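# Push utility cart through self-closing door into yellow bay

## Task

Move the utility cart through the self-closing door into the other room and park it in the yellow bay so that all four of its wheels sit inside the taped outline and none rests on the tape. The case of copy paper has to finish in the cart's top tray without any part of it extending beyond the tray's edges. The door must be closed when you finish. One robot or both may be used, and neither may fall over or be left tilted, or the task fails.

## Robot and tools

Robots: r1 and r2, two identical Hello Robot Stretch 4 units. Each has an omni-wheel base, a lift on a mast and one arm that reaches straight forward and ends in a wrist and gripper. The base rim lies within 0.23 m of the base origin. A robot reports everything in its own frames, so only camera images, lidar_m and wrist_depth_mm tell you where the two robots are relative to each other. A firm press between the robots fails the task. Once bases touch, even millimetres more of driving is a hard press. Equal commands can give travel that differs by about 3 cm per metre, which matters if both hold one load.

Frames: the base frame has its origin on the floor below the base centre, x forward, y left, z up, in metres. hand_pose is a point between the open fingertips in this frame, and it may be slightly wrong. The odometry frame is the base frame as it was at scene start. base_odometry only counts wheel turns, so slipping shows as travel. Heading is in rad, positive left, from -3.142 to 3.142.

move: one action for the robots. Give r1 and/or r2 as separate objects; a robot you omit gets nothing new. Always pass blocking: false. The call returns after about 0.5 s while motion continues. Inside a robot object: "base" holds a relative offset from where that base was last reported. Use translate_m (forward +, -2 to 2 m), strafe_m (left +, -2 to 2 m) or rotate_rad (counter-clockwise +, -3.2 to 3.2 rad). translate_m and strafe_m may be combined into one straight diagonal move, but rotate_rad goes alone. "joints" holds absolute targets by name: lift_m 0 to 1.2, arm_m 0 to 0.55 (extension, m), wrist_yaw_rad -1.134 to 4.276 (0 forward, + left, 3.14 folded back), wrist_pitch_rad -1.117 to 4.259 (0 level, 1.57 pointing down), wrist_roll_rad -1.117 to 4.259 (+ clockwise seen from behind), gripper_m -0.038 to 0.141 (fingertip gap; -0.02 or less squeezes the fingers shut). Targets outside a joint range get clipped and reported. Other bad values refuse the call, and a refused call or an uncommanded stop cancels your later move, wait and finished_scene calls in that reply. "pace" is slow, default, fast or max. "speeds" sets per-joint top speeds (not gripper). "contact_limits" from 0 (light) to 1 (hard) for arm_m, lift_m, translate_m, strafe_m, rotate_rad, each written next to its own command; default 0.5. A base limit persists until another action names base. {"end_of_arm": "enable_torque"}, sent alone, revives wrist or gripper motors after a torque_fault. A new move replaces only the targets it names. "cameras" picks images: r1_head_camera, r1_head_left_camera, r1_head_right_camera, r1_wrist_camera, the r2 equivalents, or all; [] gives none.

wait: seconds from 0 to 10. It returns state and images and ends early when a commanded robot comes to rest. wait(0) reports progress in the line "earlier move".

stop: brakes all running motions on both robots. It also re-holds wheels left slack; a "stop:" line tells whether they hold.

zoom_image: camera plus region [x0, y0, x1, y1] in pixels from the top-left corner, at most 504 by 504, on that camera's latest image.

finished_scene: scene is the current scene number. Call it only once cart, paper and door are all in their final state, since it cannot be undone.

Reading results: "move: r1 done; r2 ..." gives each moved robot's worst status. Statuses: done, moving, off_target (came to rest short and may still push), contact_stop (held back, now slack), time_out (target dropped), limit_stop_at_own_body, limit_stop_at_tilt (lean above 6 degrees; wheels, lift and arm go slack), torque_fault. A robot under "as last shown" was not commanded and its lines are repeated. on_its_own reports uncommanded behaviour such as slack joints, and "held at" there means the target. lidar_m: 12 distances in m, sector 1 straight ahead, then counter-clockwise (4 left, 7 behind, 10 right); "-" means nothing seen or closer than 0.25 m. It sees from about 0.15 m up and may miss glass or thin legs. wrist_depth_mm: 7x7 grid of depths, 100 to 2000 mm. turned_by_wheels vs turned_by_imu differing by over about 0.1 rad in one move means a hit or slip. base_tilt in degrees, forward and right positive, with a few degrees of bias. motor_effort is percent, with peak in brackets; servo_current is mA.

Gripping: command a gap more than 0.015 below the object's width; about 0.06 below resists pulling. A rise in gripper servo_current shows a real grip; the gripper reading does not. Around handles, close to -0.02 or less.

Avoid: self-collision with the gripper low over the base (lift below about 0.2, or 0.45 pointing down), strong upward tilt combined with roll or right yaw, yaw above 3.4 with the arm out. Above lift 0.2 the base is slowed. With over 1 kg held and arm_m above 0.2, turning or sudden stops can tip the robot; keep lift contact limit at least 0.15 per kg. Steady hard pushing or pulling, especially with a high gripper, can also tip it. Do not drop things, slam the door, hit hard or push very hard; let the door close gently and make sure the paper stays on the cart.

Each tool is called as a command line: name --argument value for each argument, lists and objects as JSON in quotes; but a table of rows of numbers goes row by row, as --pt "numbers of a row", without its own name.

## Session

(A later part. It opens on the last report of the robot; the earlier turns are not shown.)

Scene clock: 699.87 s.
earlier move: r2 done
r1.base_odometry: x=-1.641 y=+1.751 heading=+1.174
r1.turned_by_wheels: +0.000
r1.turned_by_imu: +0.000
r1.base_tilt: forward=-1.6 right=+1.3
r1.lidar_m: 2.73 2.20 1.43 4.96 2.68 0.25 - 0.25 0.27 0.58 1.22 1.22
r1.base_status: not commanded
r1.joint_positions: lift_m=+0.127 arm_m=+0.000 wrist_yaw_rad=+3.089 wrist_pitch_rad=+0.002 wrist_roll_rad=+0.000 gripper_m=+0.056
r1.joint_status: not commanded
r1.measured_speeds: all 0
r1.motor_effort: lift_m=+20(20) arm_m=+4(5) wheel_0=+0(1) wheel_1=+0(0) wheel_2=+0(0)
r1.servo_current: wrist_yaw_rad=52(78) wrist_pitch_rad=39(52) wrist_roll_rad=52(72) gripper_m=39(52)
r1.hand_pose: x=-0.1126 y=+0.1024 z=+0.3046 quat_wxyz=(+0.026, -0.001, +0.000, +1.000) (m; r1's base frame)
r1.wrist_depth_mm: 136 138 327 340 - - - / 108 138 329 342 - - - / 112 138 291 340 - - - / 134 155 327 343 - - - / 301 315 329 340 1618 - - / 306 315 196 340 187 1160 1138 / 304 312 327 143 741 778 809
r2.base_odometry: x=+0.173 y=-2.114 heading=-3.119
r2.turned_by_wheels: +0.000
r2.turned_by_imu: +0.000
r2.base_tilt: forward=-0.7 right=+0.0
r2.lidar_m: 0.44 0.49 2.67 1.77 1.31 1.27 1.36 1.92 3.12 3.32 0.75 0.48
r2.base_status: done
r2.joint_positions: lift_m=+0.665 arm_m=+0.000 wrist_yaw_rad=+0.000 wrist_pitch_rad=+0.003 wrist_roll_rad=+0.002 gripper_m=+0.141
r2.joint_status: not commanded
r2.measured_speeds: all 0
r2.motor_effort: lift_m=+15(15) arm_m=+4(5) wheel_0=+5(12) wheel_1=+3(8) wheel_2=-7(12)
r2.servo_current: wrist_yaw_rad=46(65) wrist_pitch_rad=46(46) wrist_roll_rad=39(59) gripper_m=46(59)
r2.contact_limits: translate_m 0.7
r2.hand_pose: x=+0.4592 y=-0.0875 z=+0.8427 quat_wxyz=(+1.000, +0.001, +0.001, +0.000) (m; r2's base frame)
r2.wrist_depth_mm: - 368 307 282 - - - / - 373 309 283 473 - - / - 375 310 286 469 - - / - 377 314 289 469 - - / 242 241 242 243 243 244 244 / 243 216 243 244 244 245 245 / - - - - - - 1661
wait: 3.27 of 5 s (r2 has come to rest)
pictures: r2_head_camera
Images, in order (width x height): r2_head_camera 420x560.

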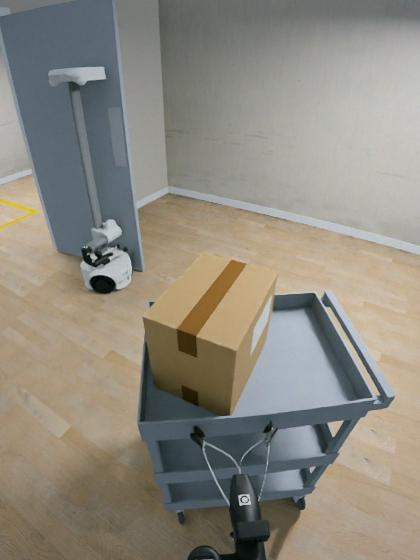

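move --blocking false --cameras '[]' --r2 '{"base":{"translate_m":-0.06}}'

wait --seconds 3 --cameras '[]'

move --blocking false --cameras '[]' --r2 '{"base":{"strafe_m":0.14}}'

wait --seconds 3 --cameras '[]'

move --blocking false --cameras '[]' --r2 '{"base":{"translate_m":0.2},"contact_limits":{"translate_m":0.7},"pace":"slow"}'

wait --seconds 5 --cameras '["r2_head_camera"]'

Scene clock: 711.73 s.
move: r2 moving
r1: as last shown
r1.lidar_m: 2.74 2.23 1.42 4.94 2.70 0.25 - 0.25 0.27 0.57 1.21 1.23
r1.motor_effort: lift_m=+20(20) arm_m=+4(4) wheel_0=+0(1) wheel_1=+0(0) wheel_2=+0(0)
r1.servo_current: wrist_yaw_rad=52(59) wrist_pitch_rad=39(52) wrist_roll_rad=39(65) gripper_m=46(46)
r1.wrist_depth_mm: 135 138 327 340 - - - / 108 138 329 338 - - - / 113 139 293 340 - - - / 135 155 327 342 - - - / 303 315 329 340 1618 - - / 304 315 195 340 187 1182 1138 / 307 310 325 143 741 778 820
r2.base_odometry: x=+0.204 y=-2.113 heading=-3.119
r2.turned_by_wheels: +0.000
r2.turned_by_imu: +0.000
r2.base_tilt: forward=-0.7 right=+0.1
r2.lidar_m: 0.46 0.53 2.69 1.72 1.30 1.24 1.34 1.87 3.11 3.30 3.58 0.53
r2.base_status: translate_m moving
r2.joint_positions: lift_m=+0.665 arm_m=+0.000 wrist_yaw_rad=+0.000 wrist_pitch_rad=+0.003 wrist_roll_rad=+0.002 gripper_m=+0.141
r2.joint_status: not commanded
r2.measured_speeds: translate_m=-0.121 strafe_m=+0.001 rotate_rad=+0.001 lift_m=+0.000 arm_m=+0.000 wrist_yaw_rad=+0.000 wrist_pitch_rad=+0.000 wrist_roll_rad=+0.000
r2.motor_effort: lift_m=+15(15) arm_m=+4(5) wheel_0=-9(9) wheel_1=-6(9) wheel_2=+12(12)
r2.servo_current: wrist_yaw_rad=39(59) wrist_pitch_rad=46(46) wrist_roll_rad=46(52) gripper_m=59(59)
r2.hand_pose: x=+0.4592 y=-0.0875 z=+0.8427 quat_wxyz=(+1.000, +0.001, +0.001, +0.000) (m; r2's base frame)
r2.wrist_depth_mm: - - 338 310 - - - / - 410 342 312 469 - - / - 415 345 315 517 - - / - 415 349 315 473 - - / 271 270 270 271 272 272 272 / 271 219 271 272 196 204 273 / - 1808 - - - 715 1808
pictures: none
No camera images: "cameras" was empty.

Scene clock: 712.50 s.
earlier move: r2 done
r1.base_odometry: x=-1.641 y=+1.751 heading=+1.174
r1.turned_by_wheels: +0.000
r1.turned_by_imu: +0.000
r1.base_tilt: forward=-1.6 right=+1.3
r1.lidar_m: 2.74 2.24 1.42 4.95 2.69 0.25 - 0.25 0.29 0.55 1.20 1.21
r1.base_status: not commanded
r1.joint_positions: lift_m=+0.127 arm_m=+0.000 wrist_yaw_rad=+3.089 wrist_pitch_rad=+0.002 wrist_roll_rad=+0.000 gripper_m=+0.056
r1.joint_status: not commanded
r1.measured_speeds: all 0
r1.motor_effort: lift_m=+20(20) arm_m=+4(5) wheel_0=+0(1) wheel_1=+0(1) wheel_2=+0(0)
r1.servo_current: wrist_yaw_rad=33(59) wrist_pitch_rad=39(52) wrist_roll_rad=52(72) gripper_m=46(46)
r1.hand_pose: x=-0.1126 y=+0.1024 z=+0.3046 quat_wxyz=(+0.026, -0.001, +0.000, +1.000) (m; r1's base frame)
r1.wrist_depth_mm: 136 138 327 340 - - - / 108 138 330 340 - - - / 112 138 293 340 - - - / 134 155 329 340 - - - / 306 315 329 342 1708 - - / 306 315 195 342 187 1182 1118 / 306 310 329 143 741 768 820
r2.base_odometry: x=+0.233 y=-2.113 heading=-3.119
r2.turned_by_wheels: +0.000
r2.turned_by_imu: +0.000
r2.base_tilt: forward=-0.7 right=+0.1
r2.lidar_m: 0.49 0.54 2.70 1.70 1.27 1.22 1.30 1.79 3.10 3.26 3.64 0.55
r2.base_status: done
r2.joint_positions: lift_m=+0.665 arm_m=+0.000 wrist_yaw_rad=+0.000 wrist_pitch_rad=+0.003 wrist_roll_rad=+0.002 gripper_m=+0.141
r2.joint_status: not commanded
r2.measured_speeds: all 0
r2.motor_effort: lift_m=+15(15) arm_m=+4(5) wheel_0=-2(9) wheel_1=-3(9) wheel_2=+3(12)
r2.servo_current: wrist_yaw_rad=52(59) wrist_pitch_rad=39(52) wrist_roll_rad=46(59) gripper_m=52(59)
r2.hand_pose: x=+0.4592 y=-0.0875 z=+0.8427 quat_wxyz=(+1.000, +0.001, +0.001, +0.000) (m; r2's base frame)
r2.wrist_depth_mm: - - 382 342 - - - / - - 377 345 569 - - / - - 379 349 569 - - / - - 384 351 521 - - / 298 301 301 301 303 304 304 / 304 218 216 304 306 306 307 / 1808 1808 1708 - - 759 1756
wait: 0.77 of 3 s (r2 has come to rest)
pictures: none
No camera images: "cameras" was empty.

Scene clock: 713.00 s.
move: r2 moving
r1: as last shown
r1.lidar_m: 2.74 2.20 1.43 4.95 2.69 0.25 - 0.25 0.27 0.59 1.22 1.23
r1.motor_effort: lift_m=+20(20) arm_m=+4(4) wheel_0=-1(1) wheel_1=+0(0) wheel_2=+0(0)
r1.servo_current: wrist_yaw_rad=59(65) wrist_pitch_rad=46(52) wrist_roll_rad=59(59) gripper_m=39(46)
r1.wrist_depth_mm: 136 138 325 338 - - - / 108 138 327 342 - - - / 112 139 293 340 - - - / 134 155 327 342 - - - / 303 315 325 342 1661 - - / 306 315 195 342 187 1160 1138 / 306 310 327 143 741 778 820
r2.base_odometry: x=+0.234 y=-2.149 heading=-3.119
r2.turned_by_wheels: +0.000
r2.turned_by_imu: +0.000
r2.base_tilt: forward=-0.7 right=+0.1
r2.lidar_m: 0.50 2.19 2.66 1.62 1.26 1.21 1.27 1.80 3.13 3.30 3.64 0.54
r2.base_status: strafe_m moving
r2.joint_positions: lift_m=+0.665 arm_m=+0.000 wrist_yaw_rad=+0.000 wrist_pitch_rad=+0.003 wrist_roll_rad=+0.002 gripper_m=+0.141
r2.joint_status: not commanded
r2.measured_speeds: translate_m=+0.000 strafe_m=+0.140 rotate_rad=-0.001 lift_m=+0.000 arm_m=+0.000 wrist_yaw_rad=+0.000 wrist_pitch_rad=+0.000 wrist_roll_rad=+0.000
r2.motor_effort: lift_m=+15(15) arm_m=+4(5) wheel_0=-9(14) wheel_1=+12(12) wheel_2=-1(3)
r2.servo_current: wrist_yaw_rad=46(52) wrist_pitch_rad=46(46) wrist_roll_rad=46(52) gripper_m=52(59)
r2.hand_pose: x=+0.4592 y=-0.0875 z=+0.8427 quat_wxyz=(+1.000, +0.001, +0.001, +0.000) (m; r2's base frame)
r2.wrist_depth_mm: - - 415 347 - - - / - - 397 345 484 - - / - - 399 349 480 - - / - - 404 349 442 - - / - 298 301 301 303 301 306 / - 218 303 303 303 304 - / 1863 1756 1808 - - 741 1808
pictures: none
No camera images: "cameras" was empty.

Scene clock: 714.17 s.
earlier move: r2 done
r1.base_odometry: x=-1.641 y=+1.751 heading=+1.174
r1.turned_by_wheels: +0.000
r1.turned_by_imu: +0.000
r1.base_tilt: forward=-1.6 right=+1.2
r1.lidar_m: 2.74 2.15 1.41 4.95 2.71 0.25 - 0.25 0.29 0.57 1.19 1.24
r1.base_status: not commanded
r1.joint_positions: lift_m=+0.127 arm_m=+0.000 wrist_yaw_rad=+3.089 wrist_pitch_rad=+0.002 wrist_roll_rad=+0.000 gripper_m=+0.056
r1.joint_status: not commanded
r1.measured_speeds: all 0
r1.motor_effort: lift_m=+20(20) arm_m=+4(5) wheel_0=-1(1) wheel_1=+0(0) wheel_2=+0(0)
r1.servo_current: wrist_yaw_rad=52(65) wrist_pitch_rad=46(52) wrist_roll_rad=59(59) gripper_m=46(46)
r1.hand_pose: x=-0.1126 y=+0.1024 z=+0.3046 quat_wxyz=(+0.026, -0.001, +0.000, +1.000) (m; r1's base frame)
r1.wrist_depth_mm: 136 138 325 340 - - - / 108 138 327 342 - - - / 112 139 293 340 - - - / 134 155 325 343 - - - / 304 317 329 340 1618 - - / 306 317 195 342 188 1160 1160 / 306 310 327 143 741 768 831
r2.base_odometry: x=+0.236 y=-2.253 heading=-3.119
r2.turned_by_wheels: +0.000
r2.turned_by_imu: +0.000
r2.base_tilt: forward=-0.7 right=+0.1
r2.lidar_m: 0.52 2.14 2.57 1.59 1.19 1.14 1.22 1.70 3.23 3.41 0.80 0.54
r2.base_status: done
r2.joint_positions: lift_m=+0.665 arm_m=+0.000 wrist_yaw_rad=+0.000 wrist_pitch_rad=+0.003 wrist_roll_rad=+0.002 gripper_m=+0.141
r2.joint_status: not commanded
r2.measured_speeds: all 0
r2.motor_effort: lift_m=+14(15) arm_m=+4(5) wheel_0=-2(14) wheel_1=+2(12) wheel_2=+0(3)
r2.servo_current: wrist_yaw_rad=39(52) wrist_pitch_rad=33(52) wrist_roll_rad=46(59) gripper_m=52(59)
r2.hand_pose: x=+0.4592 y=-0.0875 z=+0.8427 quat_wxyz=(+1.000, +0.001, +0.001, +0.000) (m; r2's base frame)
r2.wrist_depth_mm: - - - 415 349 - - / - - - 402 351 521 - / - - - 402 355 517 - / - - - 407 359 334 - / - - 296 296 297 296 297 / - - 217 296 212 298 298 / 1863 1756 1661 - - - 732
wait: 1.17 of 3 s (r2 has come to rest)
pictures: none
No camera images: "cameras" was empty.

Scene clock: 714.67 s.
move: r2 moving
r1: as last shown
r1.base_tilt: forward=-1.6 right=+1.3
r1.lidar_m: 2.74 2.15 1.41 4.95 2.71 0.25 - 0.25 0.28 0.56 1.21 1.20
r1.motor_effort: lift_m=+20(20) arm_m=+4(5) wheel_0=+0(1) wheel_1=+0(0) wheel_2=+0(0)
r1.servo_current: wrist_yaw_rad=59(65) wrist_pitch_rad=46(46) wrist_roll_rad=46(52) gripper_m=39(46)
r1.wrist_depth_mm: 136 138 327 340 - - - / 108 138 327 343 - - - / 113 139 293 342 - - - / 134 155 327 340 - - - / 304 317 327 340 1661 - - / 306 315 195 342 187 1182 1138 / 304 310 327 143 741 768 820
r2.base_odometry: x=+0.224 y=-2.253 heading=-3.119
r2.turned_by_wheels: +0.000
r2.turned_by_imu: +0.000
r2.base_tilt: forward=-0.7 right=+0.1
r2.lidar_m: 0.48 2.15 2.56 1.58 1.21 1.16 1.22 1.72 3.21 3.40 0.78 0.53
r2.base_status: translate_m moving
r2.joint_positions: lift_m=+0.665 arm_m=+0.000 wrist_yaw_rad=+0.000 wrist_pitch_rad=+0.003 wrist_roll_rad=+0.002 gripper_m=+0.141
r2.joint_status: not commanded
r2.measured_speeds: translate_m=+0.049 strafe_m=+0.000 rotate_rad=+0.001 lift_m=+0.000 arm_m=+0.000 wrist_yaw_rad=+0.000 wrist_pitch_rad=+0.000 wrist_roll_rad=+0.000
r2.motor_effort: lift_m=+15(15) arm_m=+4(5) wheel_0=+4(10) wheel_1=+8(8) wheel_2=-10(10)
r2.servo_current: wrist_yaw_rad=52(52) wrist_pitch_rad=39(46) wrist_roll_rad=52(59) gripper_m=52(52)
r2.contact_limits: translate_m 0.7
r2.hand_pose: x=+0.4592 y=-0.0875 z=+0.8427 quat_wxyz=(+1.000, +0.001, +0.001, +0.000) (m; r2's base frame)
r2.wrist_depth_mm: - - - 399 342 - - / - - - 394 343 480 - / - - - 394 345 473 - / - - - 397 349 364 - / - - 287 286 287 287 287 / - - 287 289 198 204 289 / 1863 1808 1708 - - - 715
pictures: none
No camera images: "cameras" was empty.

Scene clock: 717.47 s.
earlier move: r2 done
r1.base_odometry: x=-1.641 y=+1.751 heading=+1.174
r1.turned_by_wheels: +0.000
r1.turned_by_imu: +0.000
r1.base_tilt: forward=-1.6 right=+1.3
r1.lidar_m: 2.74 1.99 1.28 1.63 2.70 0.25 - 0.25 0.27 0.59 1.18 1.22
r1.base_status: not commanded
r1.joint_positions: lift_m=+0.127 arm_m=+0.000 wrist_yaw_rad=+3.089 wrist_pitch_rad=+0.002 wrist_roll_rad=+0.000 gripper_m=+0.056
r1.joint_status: not commanded
r1.measured_speeds: all 0
r1.motor_effort: lift_m=+20(20) arm_m=+4(5) wheel_0=-1(1) wheel_1=+0(0) wheel_2=+0(0)
r1.servo_current: wrist_yaw_rad=39(72) wrist_pitch_rad=39(52) wrist_roll_rad=52(65) gripper_m=39(46)
r1.hand_pose: x=-0.1126 y=+0.1024 z=+0.3046 quat_wxyz=(+0.026, -0.001, +0.000, +1.000) (m; r1's base frame)
r1.wrist_depth_mm: 136 138 327 340 - - - / 108 138 329 340 - - - / 112 138 294 340 - - - / 135 155 329 343 - - - / 303 314 329 343 1576 - - / 304 317 195 343 187 1182 1118 / 306 312 327 143 741 768 820
r2.base_odometry: x=+0.037 y=-2.257 heading=-3.119
r2.turned_by_wheels: +0.000
r2.turned_by_imu: +0.001
r2.base_tilt: forward=-0.7 right=+0.1
r2.lidar_m: 0.46 1.96 2.48 1.82 1.37 1.30 1.39 1.97 3.32 3.49 0.67 0.48
r2.base_status: done
r2.joint_positions: lift_m=+0.665 arm_m=+0.000 wrist_yaw_rad=-0.001 wrist_pitch_rad=+0.003 wrist_roll_rad=+0.002 gripper_m=+0.141
r2.joint_status: not commanded
r2.measured_speeds: all 0
r2.motor_effort: lift_m=+15(15) arm_m=+4(5) wheel_0=+4(12) wheel_1=+5(8) wheel_2=-5(17)
r2.servo_current: wrist_yaw_rad=52(59) wrist_pitch_rad=39(52) wrist_roll_rad=52(59) gripper_m=52(59)
r2.contact_limits: translate_m 0.7
r2.hand_pose: x=+0.4592 y=-0.0876 z=+0.8427 quat_wxyz=(+1.000, +0.001, +0.001, +0.000) (m; r2's base frame)
r2.wrist_depth_mm: - - 1708 324 283 459 - / - - 389 327 286 449 - / - - 394 332 287 445 - / - - 394 334 290 373 - / - 245 244 241 240 238 237 / - - 245 242 241 239 238 / 1863 1808 - - - - -
wait: 2.80 of 5 s (r2 has come to rest)
pictures: r2_head_camera
Images, in order (width x height): r2_head_camera 420x560.

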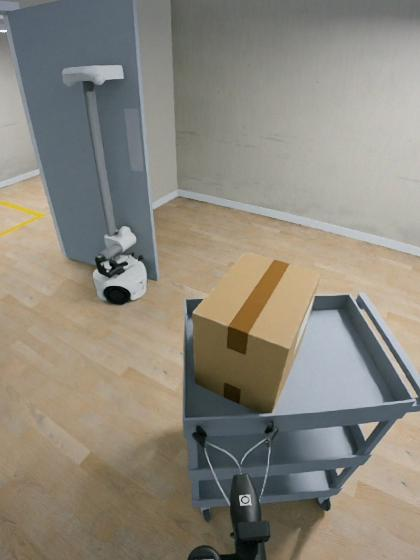

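move --blocking false --cameras '[]' --r2 '{"base":{"translate_m":0.2},"contact_limits":{"translate_m":0.7},"pace":"slow"}'

wait --seconds 5 --cameras '["r2_head_camera","r2_head_left_camera"]'

Scene clock: 722.37 s.
move: r2 moving
r1: as last shown
r1.lidar_m: 2.74 1.99 1.25 1.63 2.65 0.25 - 0.25 0.27 0.54 1.20 1.20
r1.motor_effort: lift_m=+20(20) arm_m=+4(5) wheel_0=+0(0) wheel_1=+0(0) wheel_2=+0(0)
r1.servo_current: wrist_yaw_rad=46(65) wrist_pitch_rad=46(46) wrist_roll_rad=52(52) gripper_m=39(46)
r1.wrist_depth_mm: 136 138 324 340 - - - / 108 138 325 340 - - - / 112 138 293 340 - - - / 135 155 325 342 - - - / 303 315 329 340 1618 - - / 304 317 196 345 187 1205 1138 / 304 312 327 143 741 778 820
r2.base_odometry: x=+0.024 y=-2.257 heading=-3.118
r2.turned_by_wheels: +0.000
r2.turned_by_imu: +0.001
r2.base_tilt: forward=-0.7 right=+0.0
r2.lidar_m: 0.45 1.97 2.47 1.82 1.36 1.34 1.39 2.00 3.31 3.51 0.69 0.49
r2.base_status: translate_m moving
r2.joint_positions: lift_m=+0.665 arm_m=+0.000 wrist_yaw_rad=-0.001 wrist_pitch_rad=+0.003 wrist_roll_rad=+0.002 gripper_m=+0.141
r2.joint_status: not commanded
r2.measured_speeds: translate_m=+0.050 strafe_m=+0.000 rotate_rad=+0.002 lift_m=+0.000 arm_m=+0.000 wrist_yaw_rad=+0.000 wrist_pitch_rad=+0.000 wrist_roll_rad=+0.000
r2.motor_effort: lift_m=+15(15) arm_m=+4(5) wheel_0=+5(8) wheel_1=+5(8) wheel_2=-11(13)
r2.servo_current: wrist_yaw_rad=46(52) wrist_pitch_rad=39(46) wrist_roll_rad=46(59) gripper_m=52(59)
r2.contact_limits: translate_m 0.7
r2.hand_pose: x=+0.4592 y=-0.0876 z=+0.8427 quat_wxyz=(+1.000, +0.001, +0.001, +0.000) (m; r2's base frame)
r2.wrist_depth_mm: - - 384 325 282 - - / - - 387 325 285 455 - / - - 392 330 286 452 - / - - 392 334 287 377 - / - 245 245 241 240 237 236 / - 247 245 242 241 237 237 / 1863 1708 - - - - -
pictures: none
No camera images: "cameras" was empty.

Scene clock: 725.13 s.
earlier move: r2 done
r1.base_odometry: x=-1.641 y=+1.751 heading=+1.174
r1.turned_by_wheels: +0.000
r1.turned_by_imu: +0.000
r1.base_tilt: forward=-1.6 right=+1.2
r1.lidar_m: 2.73 1.80 1.08 1.38 2.71 0.25 - 0.25 0.28 0.59 1.22 1.22
r1.base_status: not commanded
r1.joint_positions: lift_m=+0.127 arm_m=+0.000 wrist_yaw_rad=+3.089 wrist_pitch_rad=+0.002 wrist_roll_rad=+0.000 gripper_m=+0.056
r1.joint_status: not commanded
r1.measured_speeds: all 0
r1.motor_effort: lift_m=+20(20) arm_m=+4(5) wheel_0=+0(1) wheel_1=+0(1) wheel_2=+0(0)
r1.servo_current: wrist_yaw_rad=39(65) wrist_pitch_rad=39(52) wrist_roll_rad=39(72) gripper_m=39(46)
r1.hand_pose: x=-0.1126 y=+0.1024 z=+0.3046 quat_wxyz=(+0.026, -0.001, +0.000, +1.000) (m; r1's base frame)
r1.wrist_depth_mm: 136 138 327 340 - - - / 108 138 329 340 - - - / 112 138 293 340 - - - / 134 155 327 342 - - - / 303 315 329 342 1618 - - / 304 317 195 342 188 1160 1118 / 306 310 329 143 750 778 809
r2.base_odometry: x=-0.163 y=-2.262 heading=-3.118
r2.turned_by_wheels: +0.000
r2.turned_by_imu: +0.001
r2.base_tilt: forward=-0.7 right=+0.0
r2.lidar_m: 0.46 1.76 2.36 2.06 1.54 1.48 1.56 2.24 3.44 3.60 0.65 0.49
r2.base_status: done
r2.joint_positions: lift_m=+0.665 arm_m=+0.000 wrist_yaw_rad=-0.001 wrist_pitch_rad=+0.003 wrist_roll_rad=+0.002 gripper_m=+0.141
r2.joint_status: not commanded
r2.measured_speeds: all 0
r2.motor_effort: lift_m=+15(15) arm_m=+4(5) wheel_0=+5(12) wheel_1=+4(9) wheel_2=-6(13)
r2.servo_current: wrist_yaw_rad=33(59) wrist_pitch_rad=46(46) wrist_roll_rad=52(65) gripper_m=59(59)
r2.contact_limits: translate_m 0.7
r2.hand_pose: x=+0.4592 y=-0.0876 z=+0.8427 quat_wxyz=(+1.000, +0.001, +0.001, +0.000) (m; r2's base frame)
r2.wrist_depth_mm: - - 357 304 286 - - / - - 359 309 285 - - / - - 373 310 286 - - / - - 377 314 285 508 - / - 255 250 246 242 236 233 / - 256 251 245 241 236 235 / 1808 - 1576 - - - -
wait: 2.77 of 5 s (r2 has come to rest)
pictures: r2_head_camera, r2_head_left_camera
Images, in order (width x height): r2_head_camera 420x560, r2_head_left_camera 420x672.

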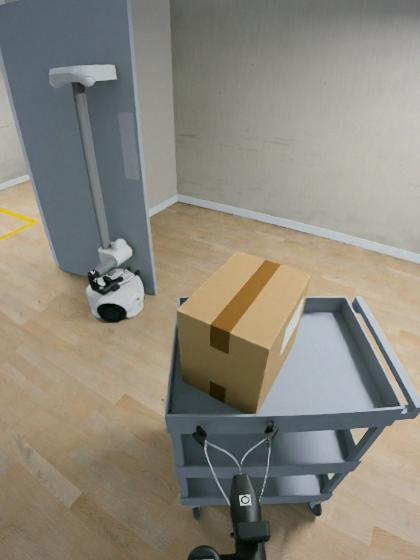

